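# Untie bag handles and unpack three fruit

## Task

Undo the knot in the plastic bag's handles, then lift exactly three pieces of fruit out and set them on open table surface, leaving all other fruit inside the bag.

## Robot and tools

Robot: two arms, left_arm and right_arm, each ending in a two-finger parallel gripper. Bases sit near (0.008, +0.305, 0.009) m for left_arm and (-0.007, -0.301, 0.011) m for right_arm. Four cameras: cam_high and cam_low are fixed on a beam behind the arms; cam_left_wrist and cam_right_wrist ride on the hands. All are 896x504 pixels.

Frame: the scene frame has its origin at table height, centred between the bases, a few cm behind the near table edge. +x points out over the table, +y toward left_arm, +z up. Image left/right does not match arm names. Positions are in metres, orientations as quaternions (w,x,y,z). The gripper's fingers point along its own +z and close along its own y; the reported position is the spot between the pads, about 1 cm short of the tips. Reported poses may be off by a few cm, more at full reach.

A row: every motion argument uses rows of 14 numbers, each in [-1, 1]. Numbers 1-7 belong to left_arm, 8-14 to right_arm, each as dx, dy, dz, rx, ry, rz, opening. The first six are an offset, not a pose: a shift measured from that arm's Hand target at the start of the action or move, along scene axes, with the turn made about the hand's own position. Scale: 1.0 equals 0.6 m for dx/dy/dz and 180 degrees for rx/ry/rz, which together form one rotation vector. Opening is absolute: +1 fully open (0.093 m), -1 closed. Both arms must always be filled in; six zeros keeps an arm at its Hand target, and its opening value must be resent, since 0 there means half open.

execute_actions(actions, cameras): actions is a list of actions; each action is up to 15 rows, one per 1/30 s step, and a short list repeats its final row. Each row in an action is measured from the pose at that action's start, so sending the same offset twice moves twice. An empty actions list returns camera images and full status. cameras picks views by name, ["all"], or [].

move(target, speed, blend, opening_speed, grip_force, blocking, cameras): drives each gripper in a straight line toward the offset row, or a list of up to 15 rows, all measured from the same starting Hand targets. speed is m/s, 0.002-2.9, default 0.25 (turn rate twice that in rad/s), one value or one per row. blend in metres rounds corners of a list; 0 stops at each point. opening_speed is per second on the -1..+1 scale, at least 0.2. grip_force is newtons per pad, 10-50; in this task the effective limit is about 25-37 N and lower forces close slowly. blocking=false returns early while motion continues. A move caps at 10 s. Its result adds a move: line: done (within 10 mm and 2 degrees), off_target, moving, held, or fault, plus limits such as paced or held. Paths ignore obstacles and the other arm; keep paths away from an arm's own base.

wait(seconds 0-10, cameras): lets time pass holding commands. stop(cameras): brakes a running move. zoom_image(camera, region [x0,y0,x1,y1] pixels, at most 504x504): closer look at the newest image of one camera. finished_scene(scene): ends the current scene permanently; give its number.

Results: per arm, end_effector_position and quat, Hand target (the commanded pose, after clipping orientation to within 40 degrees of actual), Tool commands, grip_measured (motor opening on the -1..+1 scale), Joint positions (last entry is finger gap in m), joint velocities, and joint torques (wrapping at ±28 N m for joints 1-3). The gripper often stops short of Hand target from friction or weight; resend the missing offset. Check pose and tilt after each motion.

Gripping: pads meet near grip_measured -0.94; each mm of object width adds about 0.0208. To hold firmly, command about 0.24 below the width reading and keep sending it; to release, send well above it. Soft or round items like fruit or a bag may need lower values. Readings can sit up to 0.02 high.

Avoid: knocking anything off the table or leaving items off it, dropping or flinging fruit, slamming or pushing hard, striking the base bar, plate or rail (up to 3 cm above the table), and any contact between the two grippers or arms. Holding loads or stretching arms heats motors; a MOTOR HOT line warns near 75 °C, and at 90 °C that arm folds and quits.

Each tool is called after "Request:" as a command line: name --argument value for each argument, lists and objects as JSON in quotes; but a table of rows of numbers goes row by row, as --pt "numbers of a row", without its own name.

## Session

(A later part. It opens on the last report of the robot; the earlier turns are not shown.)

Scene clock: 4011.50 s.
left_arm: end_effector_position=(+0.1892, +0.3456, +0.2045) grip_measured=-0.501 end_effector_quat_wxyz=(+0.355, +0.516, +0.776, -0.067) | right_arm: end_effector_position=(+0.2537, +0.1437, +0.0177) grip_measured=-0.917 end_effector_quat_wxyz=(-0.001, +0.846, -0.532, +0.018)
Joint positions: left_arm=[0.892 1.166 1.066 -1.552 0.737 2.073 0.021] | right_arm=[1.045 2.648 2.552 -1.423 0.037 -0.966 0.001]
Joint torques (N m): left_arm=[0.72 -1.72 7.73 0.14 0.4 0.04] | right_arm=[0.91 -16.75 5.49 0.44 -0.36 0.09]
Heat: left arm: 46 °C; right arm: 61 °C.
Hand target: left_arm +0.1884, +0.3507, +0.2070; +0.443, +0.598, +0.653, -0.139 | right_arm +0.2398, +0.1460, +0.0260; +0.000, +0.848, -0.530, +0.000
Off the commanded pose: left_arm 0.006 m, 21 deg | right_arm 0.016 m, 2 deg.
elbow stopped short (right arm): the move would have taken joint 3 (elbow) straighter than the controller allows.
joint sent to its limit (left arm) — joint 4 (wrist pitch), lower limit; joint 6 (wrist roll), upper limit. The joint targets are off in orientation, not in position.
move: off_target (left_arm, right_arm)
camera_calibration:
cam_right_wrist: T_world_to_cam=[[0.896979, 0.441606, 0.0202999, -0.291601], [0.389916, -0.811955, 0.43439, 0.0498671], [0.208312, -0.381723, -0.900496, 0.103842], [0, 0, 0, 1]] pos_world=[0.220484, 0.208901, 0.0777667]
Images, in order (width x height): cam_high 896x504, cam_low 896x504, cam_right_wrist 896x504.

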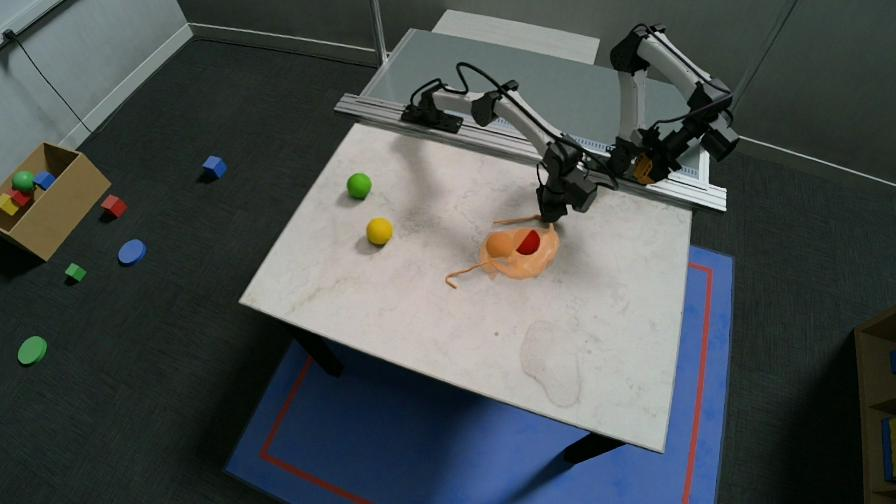

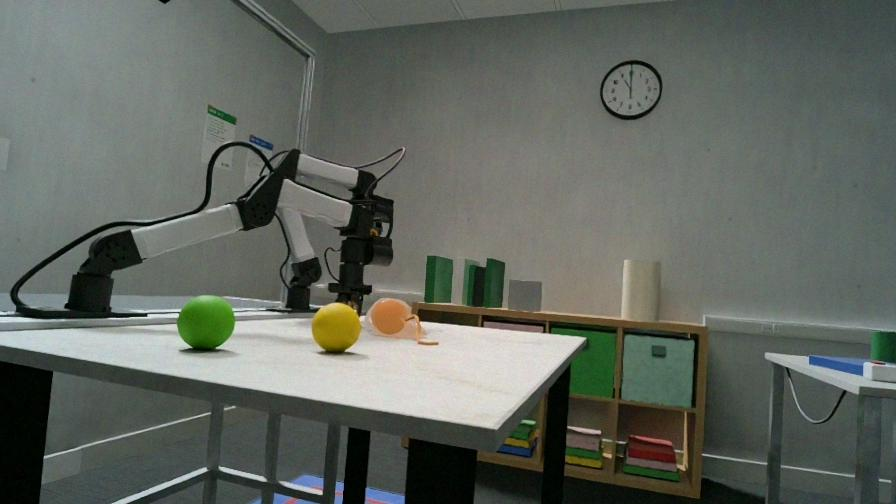

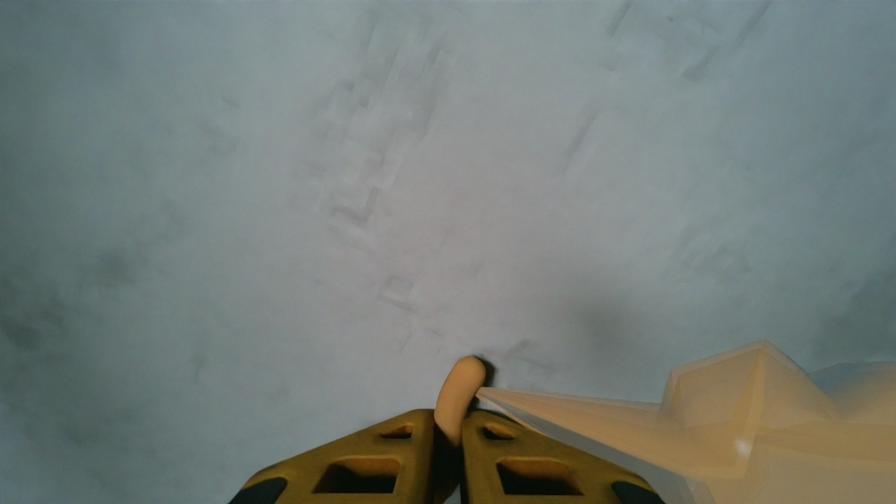

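Request:
move --pt "0 0 0 0 0 0 -0.5 -0.03 -0.06 0.01 0 0 0 -1" --pt "0 0 0 0 0 0 -0.5 -0.04 -0.14 0.01 0 0 0 -1" --speed 0.06 --blend 0.01 --cameras '["cam_right_wrist","cam_high","cam_low"]'

Request:
zoom_image --camera "cam_high" --region '[420, 180, 600, 310]'

Scene clock: 4028.67 s.
left_arm: end_effector_position=(+0.1892, +0.3456, +0.2045) grip_measured=-0.501 end_effector_quat_wxyz=(+0.355, +0.516, +0.776, -0.067) | right_arm: end_effector_position=(+0.2143, +0.0602, +0.0173) grip_measured=-0.917 end_effector_quat_wxyz=(+0.020, +0.847, -0.531, +0.007)
Joint positions: left_arm=[0.892 1.166 1.066 -1.552 0.737 2.073 0.021] | right_arm=[1.019 2.198 1.728 -1.092 0.013 -0.995 0.001]
Joint torques (N m): left_arm=[0.77 -1.72 7.64 0.12 0.39 0.05] | right_arm=[-0.73 -15.51 6.26 0.58 -0.13 -0.07]
Heat: left arm: 46 °C; right arm: 59 °C.
Hand target: left_arm +0.1884, +0.3507, +0.2070; +0.443, +0.598, +0.653, -0.139 | right_arm +0.2159, +0.0620, +0.0321; +0.000, +0.848, -0.530, +0.000
Off the commanded pose: left_arm 0.006 m, 21 deg | right_arm 0.015 m, 2 deg.
joint sent to its limit (left arm) — joint 4 (wrist pitch), lower limit; joint 6 (wrist roll), upper limit. The joint targets are off in orientation, not in position.
move: off_target (left_arm, right_arm)
camera_calibration:
cam_right_wrist: T_world_to_cam=[[0.895491, 0.444197, -0.0280345, -0.218279], [0.410553, -0.800057, 0.437442, -0.00755456], [0.171881, -0.403235, -0.89881, 0.0889824], [0, 0, 0, 1]] pos_world=[0.183274, 0.126795, 0.0771636]
Images, in order (width x height): cam_high 896x504, cam_low 896x504, cam_right_wrist 896x504.

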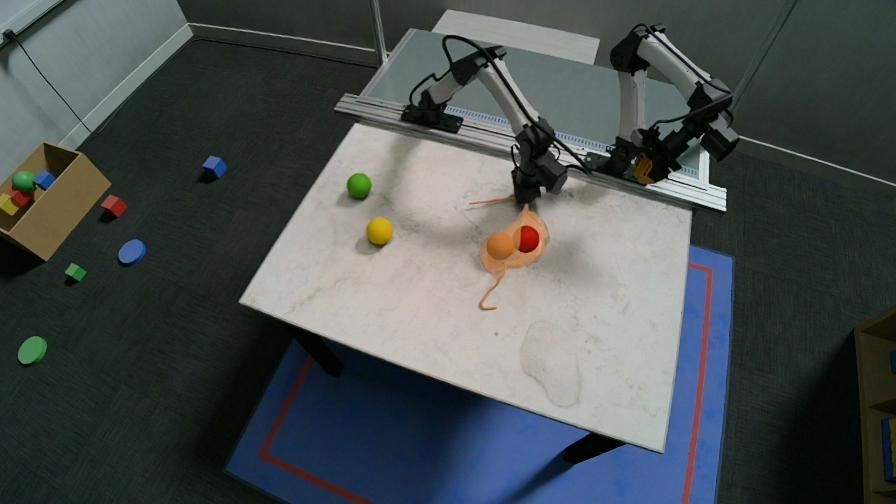

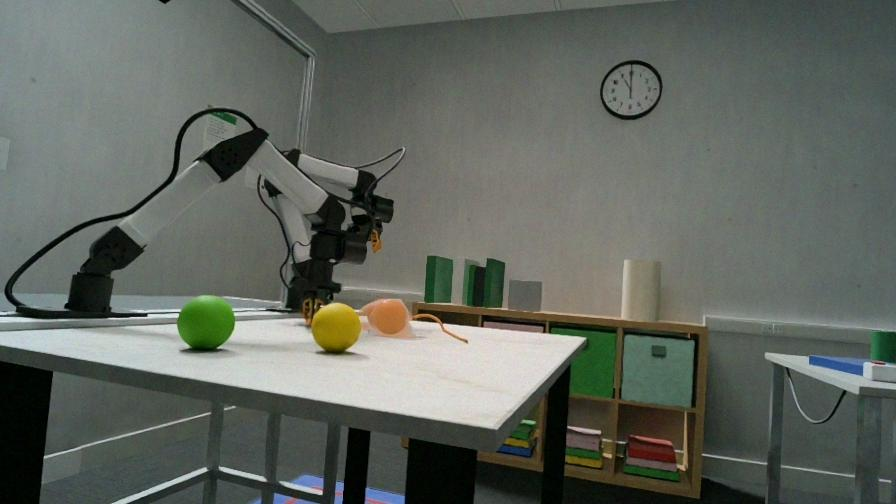

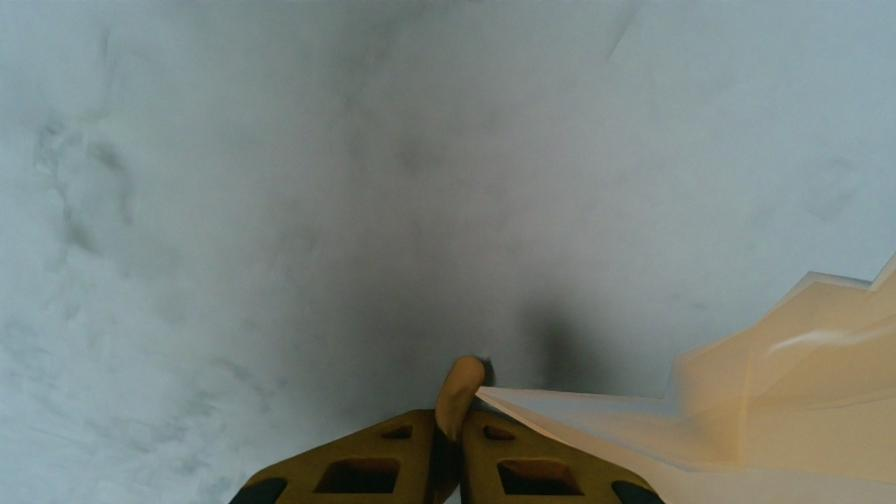

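Scaled by 2.800 from the camera's 896x504 image, which has a finer 1280x720 frame.

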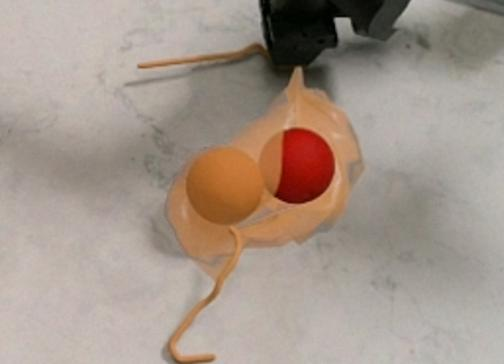

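Request:
move --pt "0 0 0 0 0 0 -0.5 0.025 0.0 -0.02 0 0 0 -1" --pt "0 0 0 0 0 0 -0.5 0.025 0.0 -0.02 0 0 0 -0.3" --pt "0 0 0 0 0 0 -0.5 0.02 0.0 0.08 0 0 0 -0.3" --pt "0 0 0 0 0 0 -0.5 0.17 -0.10 0.33 0.147 -0.0531 -0.496 0" --speed '[0.06,0.06,0.08,0.2]' --blend '[0,0,0.02,0]' --opening_speed 0.6 --cameras '["cam_right_wrist","cam_high","cam_low"]'

Request:
zoom_image --camera "cam_high" --region '[420, 180, 600, 310]'

Scene clock: 4050.37 s.
left_arm: end_effector_position=(+0.1892, +0.3456, +0.2045) grip_measured=-0.501 end_effector_quat_wxyz=(+0.355, +0.516, +0.776, -0.067) | right_arm: end_effector_position=(+0.3155, +0.0077, +0.2049) grip_measured=-0.002 end_effector_quat_wxyz=(+0.191, -0.224, +0.955, +0.039)
Joint positions: left_arm=[0.892 1.166 1.066 -1.552 0.737 2.073 0.021] | right_arm=[0.8 1.862 1.901 -1.193 0.132 0.326 0.045]
Joint torques (N m): left_arm=[0.75 -1.76 7.72 0.12 0.4 0.06] | right_arm=[-0.83 -12.4 12.29 1.16 0.26 0.1]
Heat: left arm: 46 °C; right arm: 58 °C.
Hand target: left_arm +0.1884, +0.3507, +0.2070; +0.443, +0.598, +0.653, -0.139 | right_arm +0.3179, +0.0020, +0.2300; +0.214, -0.212, +0.952, +0.046
Off the commanded pose: left_arm 0.006 m, 21 deg | right_arm 0.026 m, 3 deg.
joint sent to its limit (left arm) — joint 4 (wrist pitch), lower limit; joint 6 (wrist roll), upper limit. The joint targets are off in orientation, not in position.
move: off_target (left_arm, right_arm); target 4's new opening was sent with right_arm's hand 0.026 m and 3 deg from that target
camera_calibration:
cam_right_wrist: T_world_to_cam=[[0.449875, -0.892968, 0.0148364, -0.138284], [-0.892916, -0.449395, 0.0272939, 0.319387], [-0.0177052, -0.0255265, -0.999517, 0.296522], [0, 0, 0, 1]] pos_world=[0.352646, 0.0276172, 0.289713]
Images, in order (width x height): cam_high 896x504, cam_low 896x504, cam_right_wrist 896x504.

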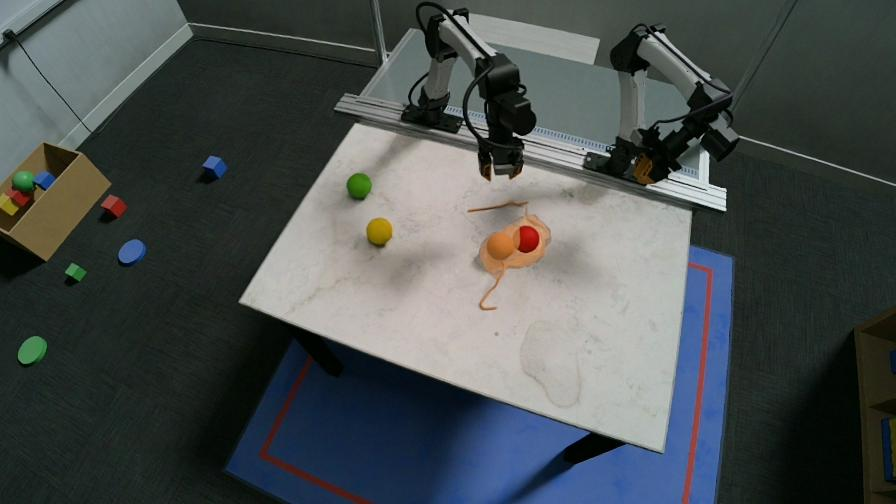

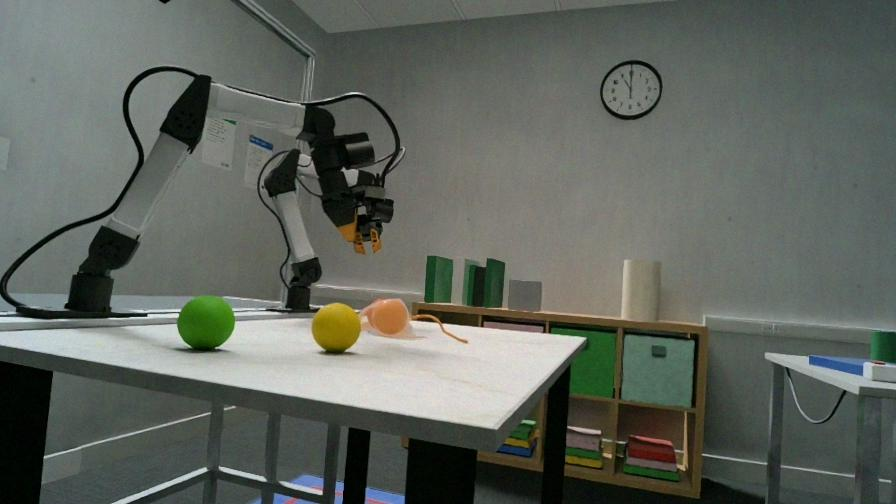

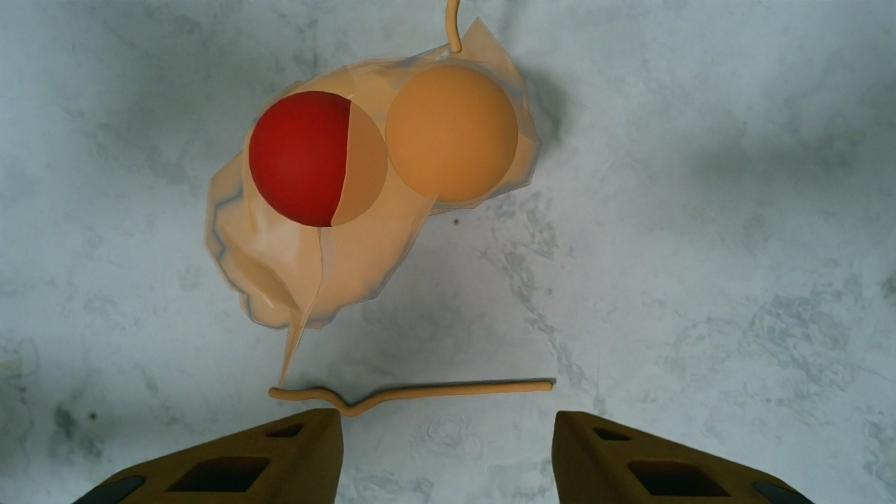

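Scaled by 2.800 from the camera's 896x504 image, which has a finer 1280x720 frame.

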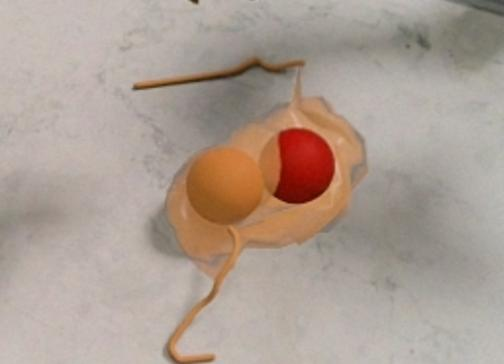

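Request:
zoom_image --camera "cam_right_wrist" --region '[190, 20, 450, 260]'

Request:
zoom_image --camera "cam_low" --region '[340, 280, 450, 350]'

Scaled by 1.938 from the camera's 896x504 image, which has a finer 1280x720 frame.

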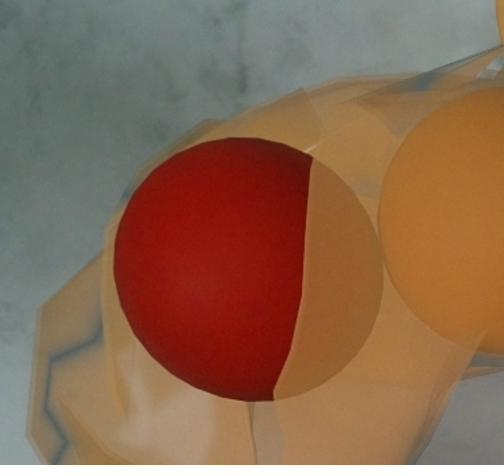

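Scaled by 4.582 from the camera's 896x504 image, which has a finer 1280x720 frame.

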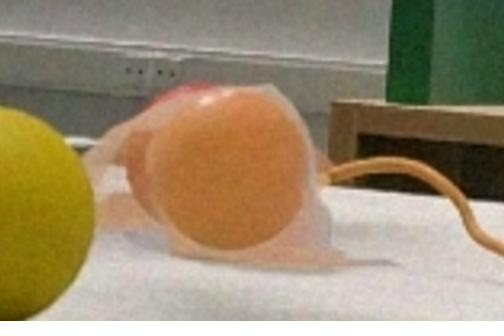

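Request:
move --pt "0 0 0 0 0 0 -0.5 0.0725 0.1853 -0.15 -0.1411 0.061 0.4578 0.85" --speed 0.15 --cameras '["cam_right_wrist","cam_low"]'

Scene clock: 4125.70 s.
left_arm: end_effector_position=(+0.1892, +0.3456, +0.2045) grip_measured=-0.501 end_effector_quat_wxyz=(+0.355, +0.516, +0.776, -0.067) | right_arm: end_effector_position=(+0.3574, +0.1061, +0.1382) grip_measured=+0.848 end_effector_quat_wxyz=(-0.142, +0.801, -0.582, +0.010)
Joint positions: left_arm=[0.892 1.166 1.066 -1.552 0.737 2.073 0.021] | right_arm=[0.824 2.559 2.835 -1.512 -0.021 -1.049 0.086]
Joint torques (N m): left_arm=[0.69 -1.69 7.65 0.13 0.39 0.06] | right_arm=[0.27 -11.75 11 1.35 0.05 -0.09]
Heat: left arm: 46 °C; right arm: 64 °C.
Hand target: left_arm +0.1884, +0.3507, +0.2070; +0.443, +0.598, +0.653, -0.139 | right_arm +0.3612, +0.1133, +0.1400; +0.000, +0.814, -0.581, +0.000
Off the commanded pose: left_arm 0.006 m, 21 deg | right_arm 0.008 m, 16 deg.
elbow stopped short (right arm): the move would have taken joint 3 (elbow) straighter than the controller allows.
joint sent to its limit (left arm) — joint 4 (wrist pitch), lower limit; joint 6 (wrist roll), upper limit. The joint targets are off in orientation, not in position.
move: off_target (left_arm, right_arm)
camera_calibration:
cam_right_wrist: T_world_to_cam=[[0.926084, 0.291944, 0.239034, -0.395152], [0.229573, -0.938725, 0.257081, 0.0217849], [0.299441, -0.183203, -0.936361, 0.127744], [0, 0, 0, 1]] pos_world=[0.322691, 0.159215, 0.208469]
Images, in order (width x height): cam_low 896x504, cam_right_wrist 896x504.

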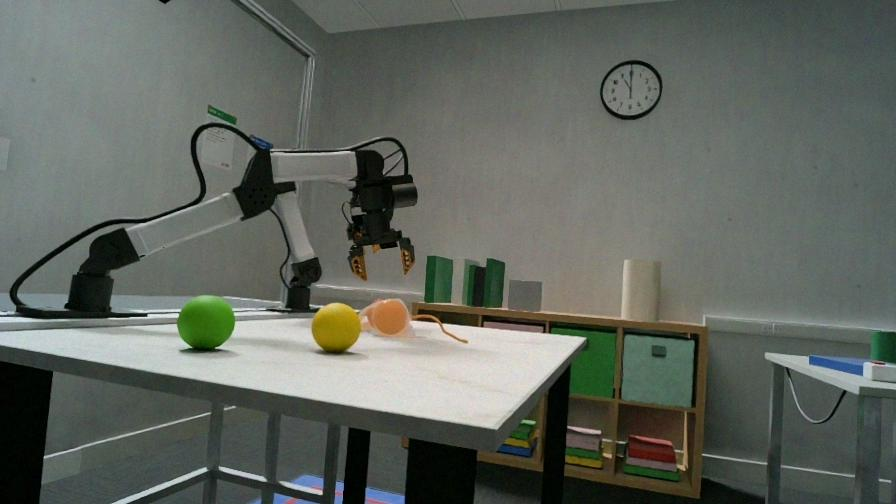

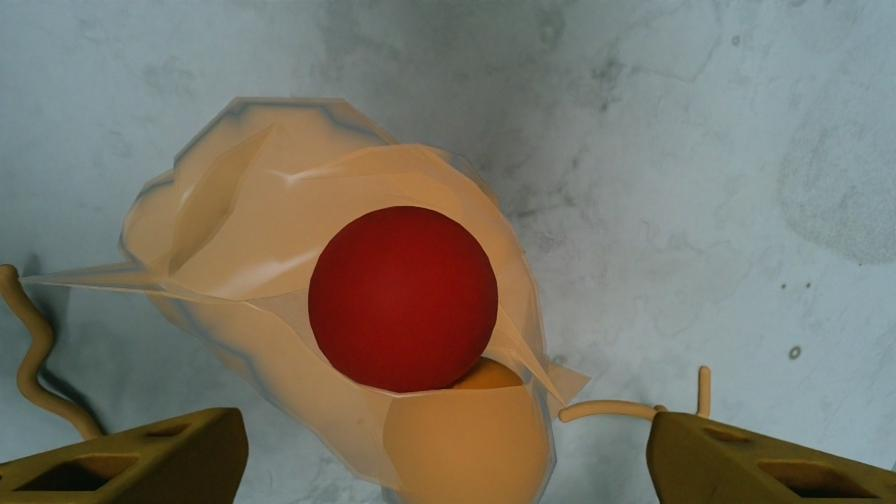

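Request:
move --pt "0 0 0 0 0 0 -0.5 0.0097 0.002 -0.09 0 0 0 0.85" --speed 0.08 --cameras '["cam_right_wrist","cam_high"]'

Request:
zoom_image --camera "cam_high" --region '[420, 180, 600, 310]'

Scene clock: 4150.80 s.
left_arm: end_effector_position=(+0.1892, +0.3456, +0.2045) grip_measured=-0.501 end_effector_quat_wxyz=(+0.355, +0.516, +0.776, -0.067) | right_arm: end_effector_position=(+0.3611, +0.1093, +0.0854) grip_measured=+0.848 end_effector_quat_wxyz=(-0.103, +0.807, -0.582, +0.006)
Joint positions: left_arm=[0.892 1.166 1.066 -1.552 0.737 2.073 0.021] | right_arm=[0.824 2.663 2.835 -1.487 -0.021 -1.056 0.086]
Joint torques (N m): left_arm=[0.69 -1.72 7.65 0.13 0.4 0.05] | right_arm=[-0.13 -12.29 11.23 1.18 0.04 -0.07]
Heat: left arm: 46 °C; right arm: 66 °C.
Hand target: left_arm +0.1884, +0.3507, +0.2070; +0.443, +0.598, +0.653, -0.139 | right_arm +0.3671, +0.1145, +0.0862; +0.000, +0.814, -0.581, +0.000
Off the commanded pose: left_arm 0.006 m, 21 deg | right_arm 0.008 m, 12 deg.
elbow stopped short (right arm): the move would have taken joint 3 (elbow) straighter than the controller allows.
joint sent to its limit (left arm) — joint 4 (wrist pitch), lower limit; joint 6 (wrist roll), upper limit. The joint targets are off in orientation, not in position.
move: off_target (left_arm, right_arm)
camera_calibration:
cam_right_wrist: T_world_to_cam=[[0.934661, 0.310287, 0.173583, -0.3864], [0.249995, -0.9207, 0.299689, 0.0246497], [0.252807, -0.236713, -0.938113, 0.100542], [0, 0, 0, 1]] pos_world=[0.329573, 0.16639, 0.154005]
Images, in order (width x height): cam_high 896x504, cam_right_wrist 896x504.

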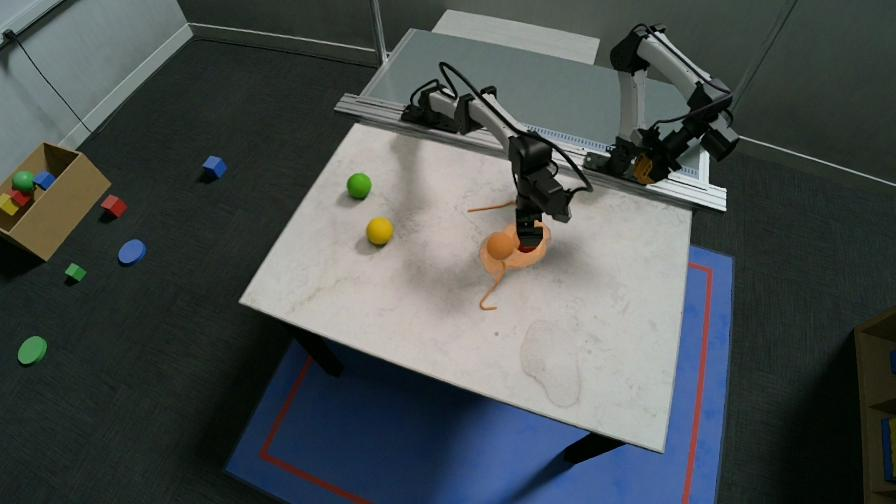

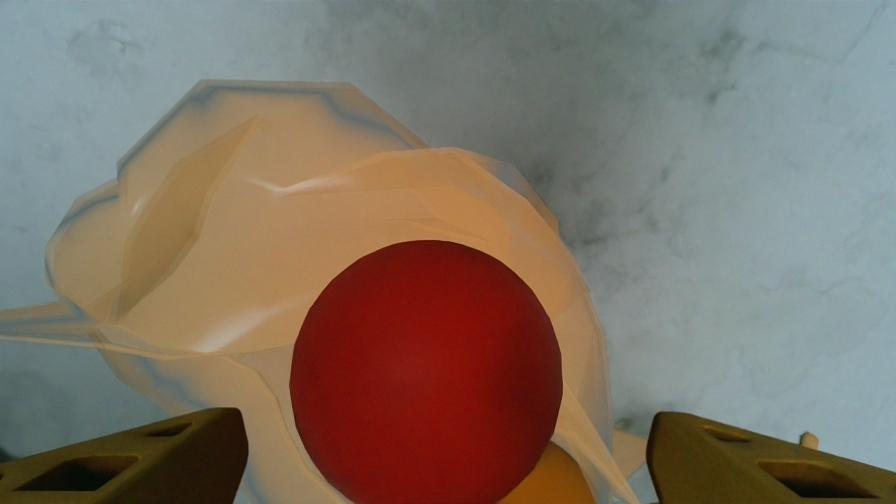

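Scaled by 2.800 from the camera's 896x504 image, which has a finer 1280x720 frame.

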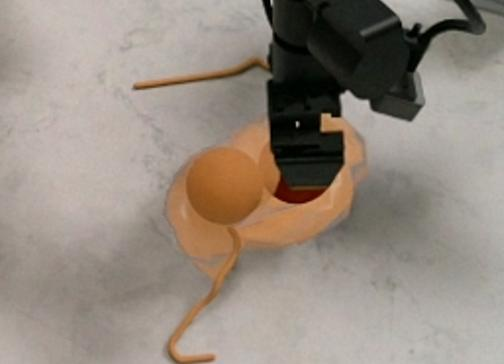

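Request:
move --pt "0 0 0 0 0 0 -0.5 0.0067 -0.015 -0.0767 0 0 0 0.85" --speed 0.06 --cameras '["cam_right_wrist","cam_low"]'

Request:
zoom_image --camera "cam_low" --region '[320, 260, 450, 350]'

Scene clock: 4170.60 s.
left_arm: end_effector_position=(+0.1892, +0.3456, +0.2045) grip_measured=-0.501 end_effector_quat_wxyz=(+0.355, +0.516, +0.776, -0.067) | right_arm: end_effector_position=(+0.3610, +0.1043, +0.0405) grip_measured=+0.848 end_effector_quat_wxyz=(-0.063, +0.812, -0.580, +0.002)
Joint positions: left_arm=[0.892 1.166 1.066 -1.552 0.737 2.073 0.021] | right_arm=[0.818 2.749 2.835 -1.481 -0.021 -1.073 0.086]
Joint torques (N m): left_arm=[0.75 -1.72 7.71 0.14 0.39 0.05] | right_arm=[-0.94 -12.36 11.34 0.95 0.04 -0.1]
Heat: left arm: 46 °C; right arm: 66 °C.
Hand target: left_arm +0.1884, +0.3507, +0.2070; +0.443, +0.598, +0.653, -0.139 | right_arm +0.3712, +0.1055, +0.0400; +0.000, +0.814, -0.581, +0.000
Off the commanded pose: left_arm 0.006 m, 21 deg | right_arm 0.010 m, 7 deg.
elbow stopped short (right arm): the move would have taken joint 3 (elbow) straighter than the controller allows.
joint sent to its limit (left arm) — joint 4 (wrist pitch), lower limit; joint 6 (wrist roll), upper limit. The joint targets are off in orientation, not in position.
move: off_target (left_arm, right_arm)
camera_calibration:
cam_right_wrist: T_world_to_cam=[[0.938526, 0.328633, 0.105683, -0.377533], [0.276125, -0.898399, 0.341517, 0.0200215], [0.207179, -0.291341, -0.933915, 0.079326], [0, 0, 0, 1]] pos_world=[0.332361, 0.165168, 0.107145]
Images, in order (width x height): cam_low 896x504, cam_right_wrist 896x504.

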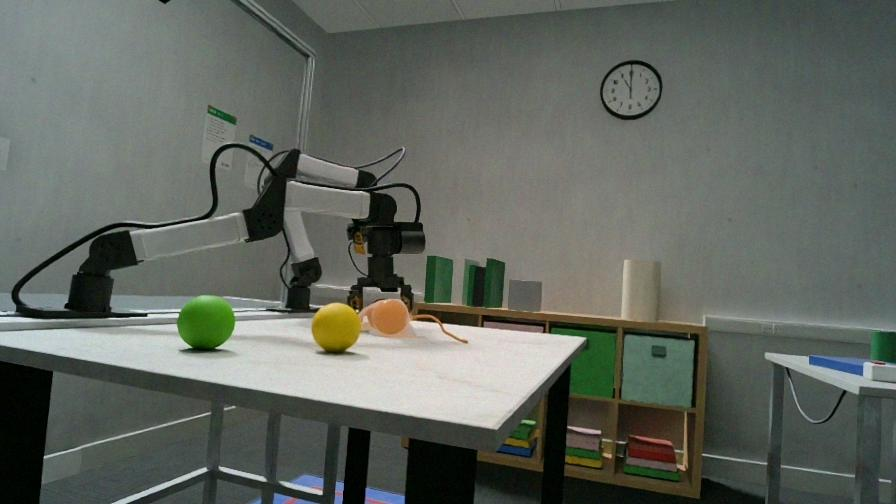

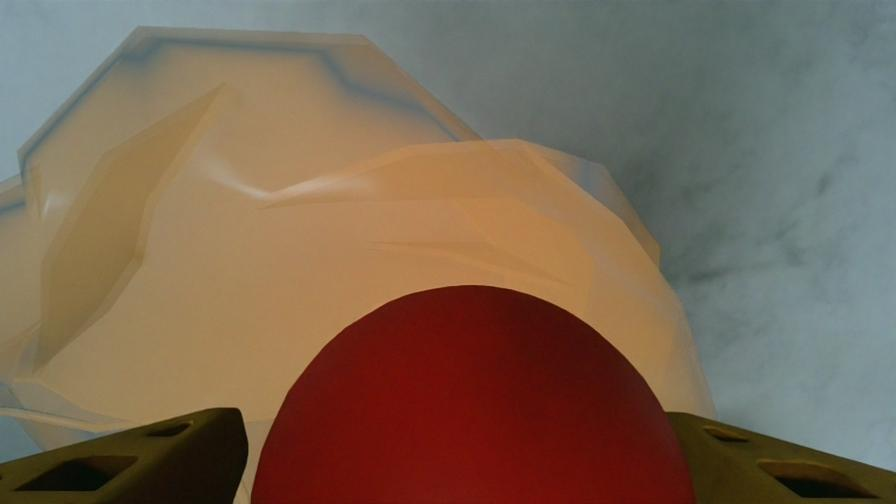

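Scaled by 3.877 from the camera's 896x504 image, which has a finer 1280x720 frame.

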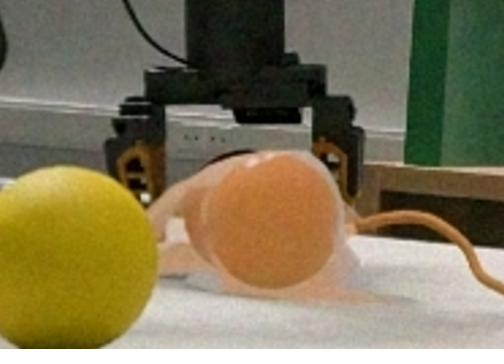

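Request:
move --target '[0,0,0,0,0,0,-0.5,0,0,0,0,0,0,0.2]' --speed 0.05 --opening_speed 0.4 --cameras '["cam_right_wrist","cam_high"]'

Scene clock: 4202.70 s.
left_arm: end_effector_position=(+0.1892, +0.3456, +0.2045) grip_measured=-0.501 end_effector_quat_wxyz=(+0.355, +0.516, +0.776, -0.067) | right_arm: end_effector_position=(+0.3616, +0.1050, +0.0406) grip_measured=+0.361 end_effector_quat_wxyz=(-0.065, +0.812, -0.579, +0.002)
Joint positions: left_arm=[0.892 1.166 1.066 -1.552 0.737 2.073 0.021] | right_arm=[0.818 2.749 2.835 -1.477 -0.021 -1.074 0.063]
Joint torques (N m): left_arm=[0.7 -1.7 7.71 0.15 0.4 0.05] | right_arm=[-0.92 -12.48 11.32 0.95 0.07 -0.07]
Heat: left arm: 46 °C; right arm: 67 °C.
Hand target: left_arm +0.1884, +0.3507, +0.2070; +0.443, +0.598, +0.653, -0.139 | right_arm +0.3711, +0.1054, +0.0400; +0.000, +0.814, -0.581, +0.000
Off the commanded pose: left_arm 0.006 m, 21 deg | right_arm 0.010 m, 7 deg.
elbow stopped short (right arm): the move would have taken joint 3 (elbow) straighter than the controller allows.
joint sent to its limit (left arm) — joint 4 (wrist pitch), lower limit; joint 6 (wrist roll), upper limit. The joint targets are off in orientation, not in position.
move: off_target (left_arm, right_arm)
camera_calibration:
cam_right_wrist: T_world_to_cam=[[0.93814, 0.328652, 0.108995, -0.378293], [0.275541, -0.899227, 0.339807, 0.0207186], [0.20969, -0.288754, -0.934158, 0.0783073], [0, 0, 0, 1]] pos_world=[0.332763, 0.165569, 0.107343]
Images, in order (width x height): cam_high 896x504, cam_right_wrist 896x504.

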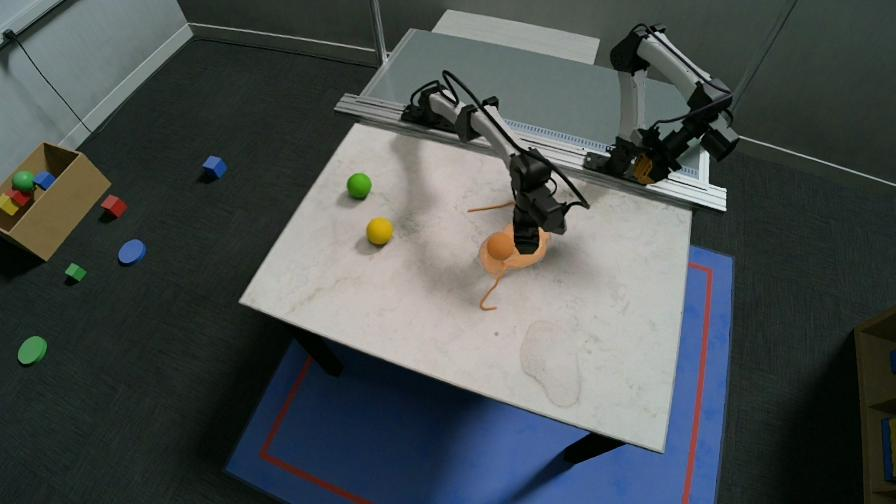

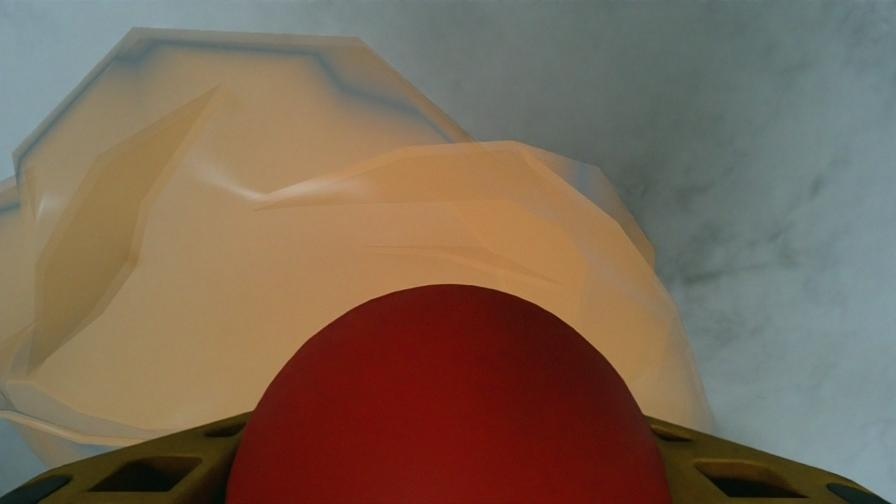

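Request:
move --target '[0,0,0,0,0,0,-0.5,-0.017,-0.01,0.06,0,0,0,0.2]' --speed 0.04 --cameras '["cam_right_wrist","cam_high","cam_low"]'

Request:
zoom_image --camera "cam_low" --region '[320, 240, 500, 350]'

Scene clock: 4211.70 s.
left_arm: end_effector_position=(+0.1892, +0.3456, +0.2045) grip_measured=-0.501 end_effector_quat_wxyz=(+0.355, +0.516, +0.776, -0.067) | right_arm: end_effector_position=(+0.3580, +0.1010, +0.0400) grip_measured=+0.361 end_effector_quat_wxyz=(-0.054, +0.813, -0.580, +0.001)
Joint positions: left_arm=[0.892 1.166 1.066 -1.552 0.737 2.073 0.021] | right_arm=[0.818 2.749 2.835 -1.499 -0.021 -1.074 0.063]
Joint torques (N m): left_arm=[0.68 -1.73 7.73 0.15 0.41 0.06] | right_arm=[-0.43 -19.19 11.25 0.33 0.04 -0.02]
Heat: left arm: 46 °C; right arm: 67 °C.
Hand target: left_arm +0.1884, +0.3507, +0.2070; +0.443, +0.598, +0.653, -0.139 | right_arm +0.3609, +0.0994, +0.0760; +0.000, +0.814, -0.581, +0.000
Off the commanded pose: left_arm 0.006 m, 21 deg | right_arm 0.036 m, 6 deg.
elbow stopped short (right arm): the move would have taken joint 3 (elbow) straighter than the controller allows.
joint sent to its limit (left arm) — joint 4 (wrist pitch), lower limit; joint 6 (wrist roll), upper limit. The joint targets are off in orientation, not in position.
move: off_target (left_arm, right_arm)
camera_calibration:
cam_right_wrist: T_world_to_cam=[[0.939697, 0.330059, 0.0896175, -0.373574], [0.280498, -0.893683, 0.350216, 0.0156447], [0.195682, -0.303959, -0.932372, 0.0838224], [0, 0, 0, 1]] pos_world=[0.330256, 0.162762, 0.106153]
Images, in order (width x height): cam_high 896x504, cam_low 896x504, cam_right_wrist 896x504.

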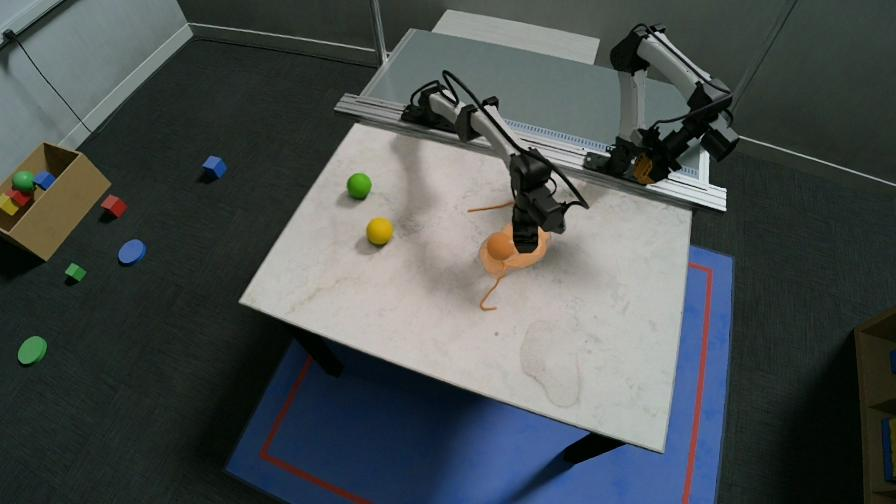

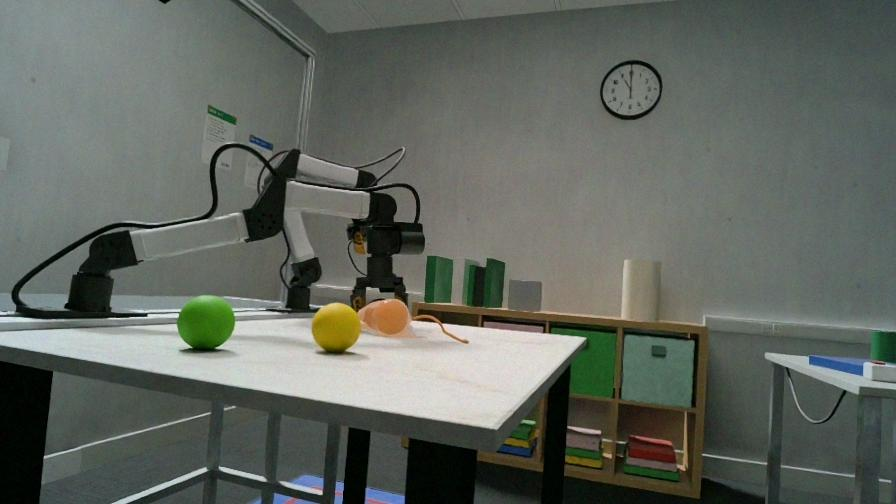

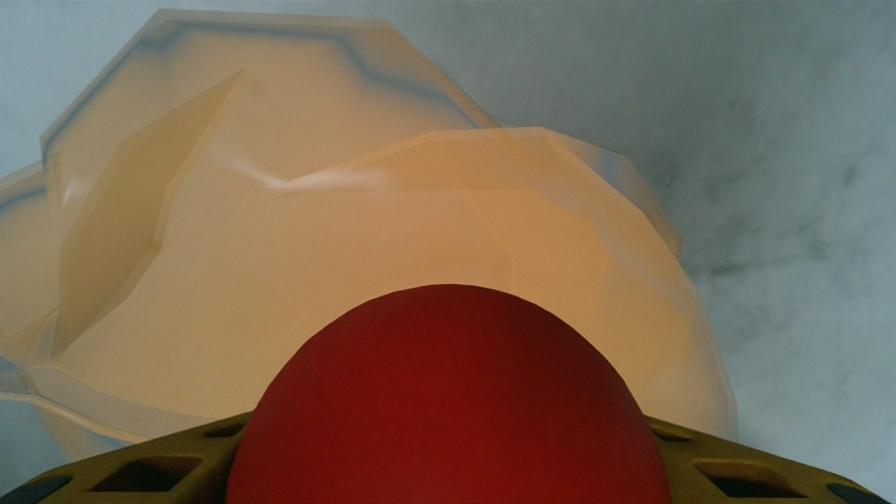

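Scaled by 2.800 from the camera's 896x504 image, which has a finer 1280x720 frame.

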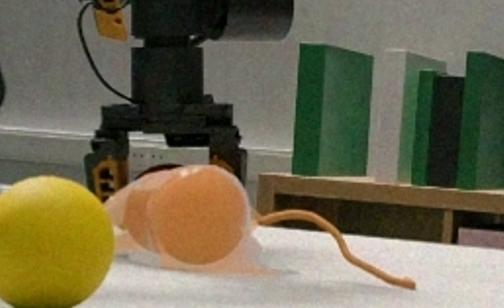

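Request:
move --target '[0,0,0,0,0,0,-0.5,-0.02,-0.022,0.05,0,0,0,0.2]' --speed 0.04 --cameras '["cam_right_wrist","cam_low"]'

Request:
zoom_image --camera "cam_low" --region '[320, 240, 500, 350]'

Scene clock: 4222.37 s.
left_arm: end_effector_position=(+0.1892, +0.3456, +0.2045) grip_measured=-0.501 end_effector_quat_wxyz=(+0.355, +0.516, +0.776, -0.067) | right_arm: end_effector_position=(+0.3500, +0.0929, +0.0802) grip_measured=+0.361 end_effector_quat_wxyz=(-0.061, +0.813, -0.580, +0.002)
Joint positions: left_arm=[0.892 1.166 1.066 -1.552 0.737 2.073 0.021] | right_arm=[0.818 2.659 2.819 -1.559 -0.021 -1.074 0.063]
Joint torques (N m): left_arm=[0.73 -1.65 7.68 0.14 0.41 0.06] | right_arm=[-0.57 -19.1 6.57 0.56 0.05 -0.04]
Heat: left arm: 46 °C; right arm: 67 °C.
Hand target: left_arm +0.1884, +0.3507, +0.2070; +0.443, +0.598, +0.653, -0.139 | right_arm +0.3489, +0.0862, +0.1061; +0.000, +0.814, -0.581, +0.000
Off the commanded pose: left_arm 0.006 m, 21 deg | right_arm 0.027 m, 7 deg.
elbow stopped short (right arm): the move would have taken joint 3 (elbow) straighter than the controller allows.
joint sent to its limit (left arm) — joint 4 (wrist pitch), lower limit; joint 6 (wrist roll), upper limit. The joint targets are off in orientation, not in position.
joint sent to its limit (right arm) — joint 4 (wrist pitch), lower limit. The joint targets are off in orientation, not in position.
move: off_target (left_arm, right_arm)
camera_calibration:
cam_right_wrist: T_world_to_cam=[[0.938737, 0.329207, 0.101956, -0.367509], [0.277337, -0.897237, 0.343583, -0.00145605], [0.204589, -0.294258, -0.933571, 0.116517], [0, 0, 0, 1]] pos_world=[0.32156, 0.153966, 0.146747]
Images, in order (width x height): cam_low 896x504, cam_right_wrist 896x504.

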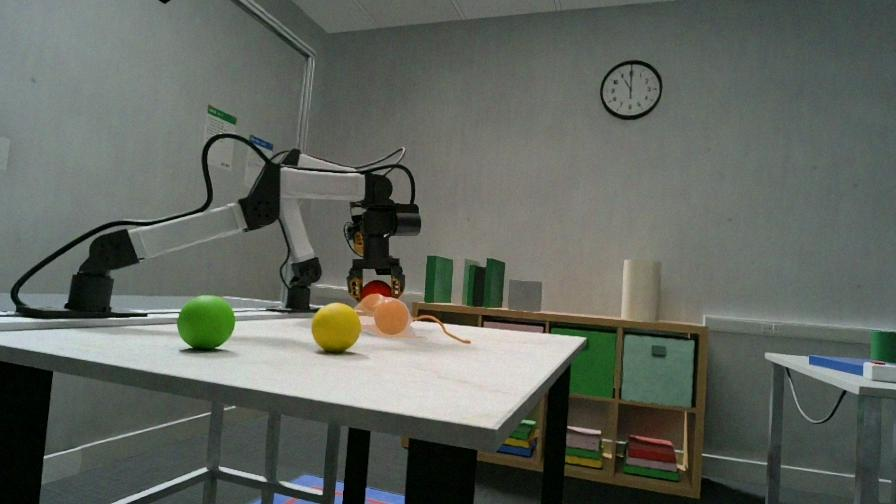

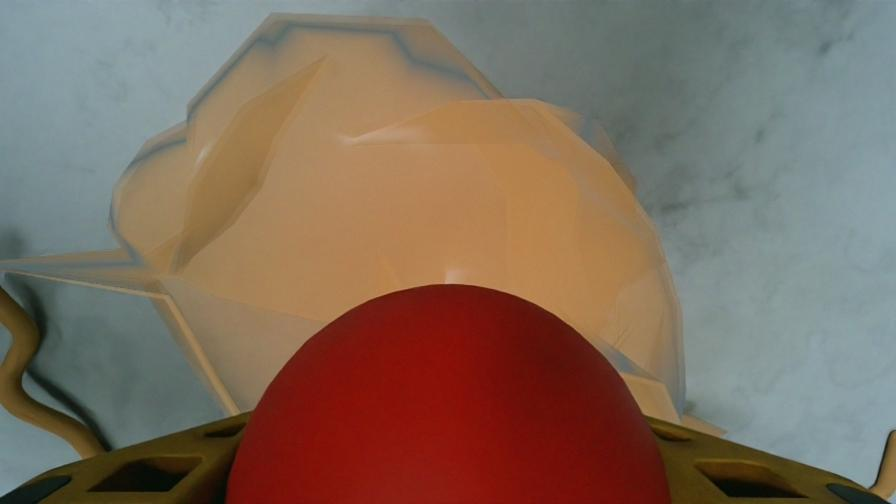

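Scaled by 2.800 from the camera's 896x504 image, which has a finer 1280x720 frame.

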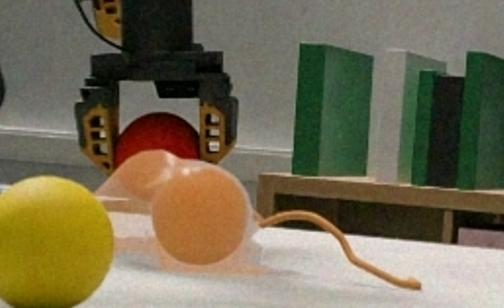

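Request:
move --target '[0,0,0,0,0,0,-0.5,-0.02,-0.022,0.1,0,0,0,0.2]' --speed 0.05 --cameras '["cam_right_wrist","cam_low","cam_high"]'

Request:
zoom_image --camera "cam_low" --region '[320, 240, 500, 350]'

Request:
zoom_image --camera "cam_high" --region '[420, 180, 600, 310]'

Scene clock: 4240.43 s.
left_arm: end_effector_position=(+0.1892, +0.3456, +0.2045) grip_measured=-0.501 end_effector_quat_wxyz=(+0.355, +0.516, +0.776, -0.067) | right_arm: end_effector_position=(+0.3392, +0.0821, +0.1436) grip_measured=+0.361 end_effector_quat_wxyz=(-0.097, +0.811, -0.578, +0.006)
Joint positions: left_arm=[0.892 1.166 1.066 -1.552 0.737 2.073 0.021] | right_arm=[0.818 2.468 2.701 -1.561 -0.021 -1.074 0.063]
Joint torques (N m): left_arm=[0.73 -1.72 7.69 0.12 0.4 0.05] | right_arm=[-0.72 -17.73 6.61 0.72 0.04 -0.04]
Heat: left arm: 46 °C; right arm: 63 °C.
Hand target: left_arm +0.1884, +0.3507, +0.2070; +0.443, +0.598, +0.653, -0.139 | right_arm +0.3369, +0.0730, +0.1660; +0.000, +0.814, -0.581, +0.000
Off the commanded pose: left_arm 0.006 m, 21 deg | right_arm 0.024 m, 11 deg.
joint sent to its limit (left arm) — joint 4 (wrist pitch), lower limit; joint 6 (wrist roll), upper limit. The joint targets are off in orientation, not in position.
joint sent to its limit (right arm) — joint 4 (wrist pitch), lower limit. The joint targets are off in orientation, not in position.
move: off_target (left_arm, right_arm)
camera_calibration:
cam_right_wrist: T_world_to_cam=[[0.931999, 0.322897, 0.16467, -0.366528], [0.26217, -0.914249, 0.308895, -0.01842], [0.250291, -0.244718, -0.936732, 0.155614], [0, 0, 0, 1]] pos_world=[0.307484, 0.139592, 0.211815]
Images, in order (width x height): cam_high 896x504, cam_low 896x504, cam_right_wrist 896x504.

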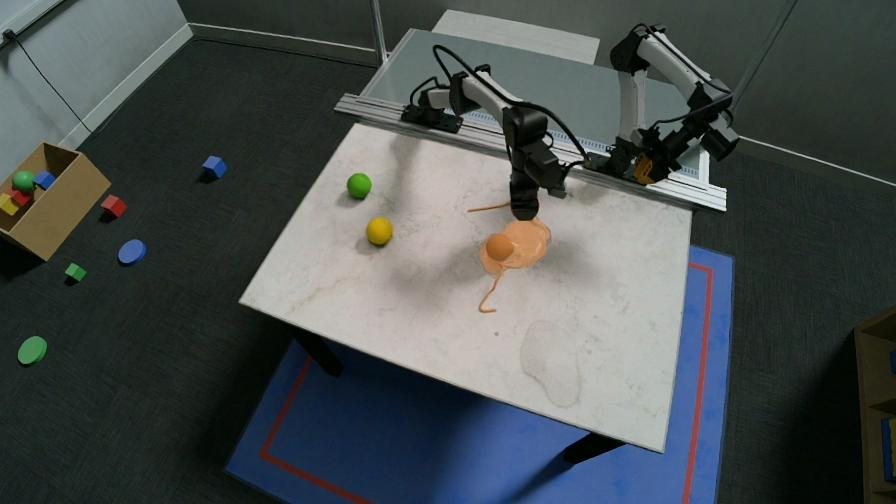

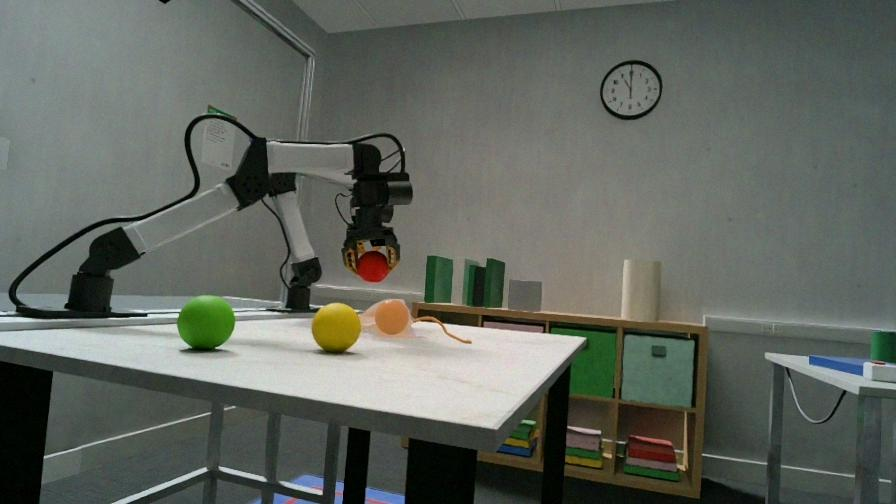

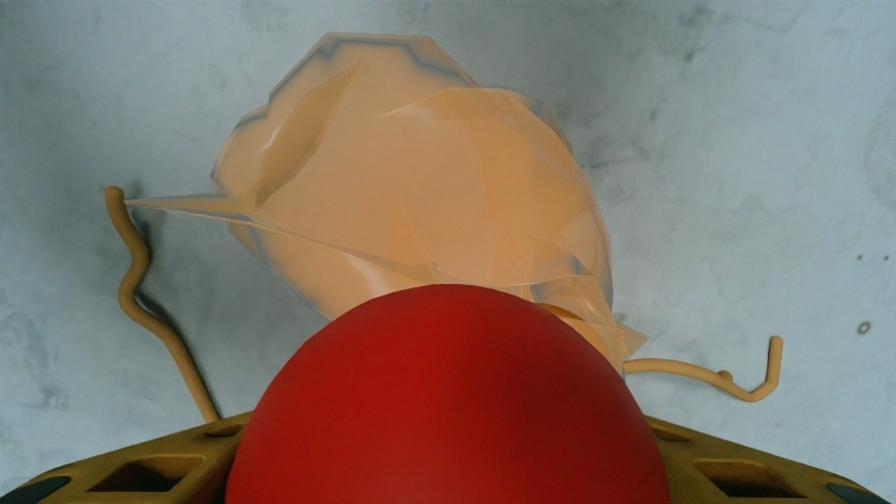

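Scaled by 2.800 from the camera's 896x504 image, which has a finer 1280x720 frame.

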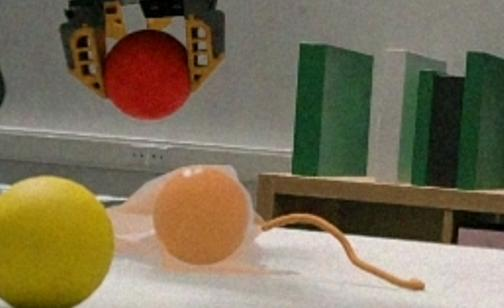

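Scaled by 2.800 from the camera's 896x504 image, which has a finer 1280x720 frame.

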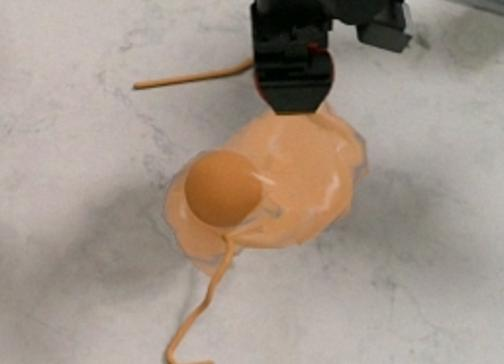

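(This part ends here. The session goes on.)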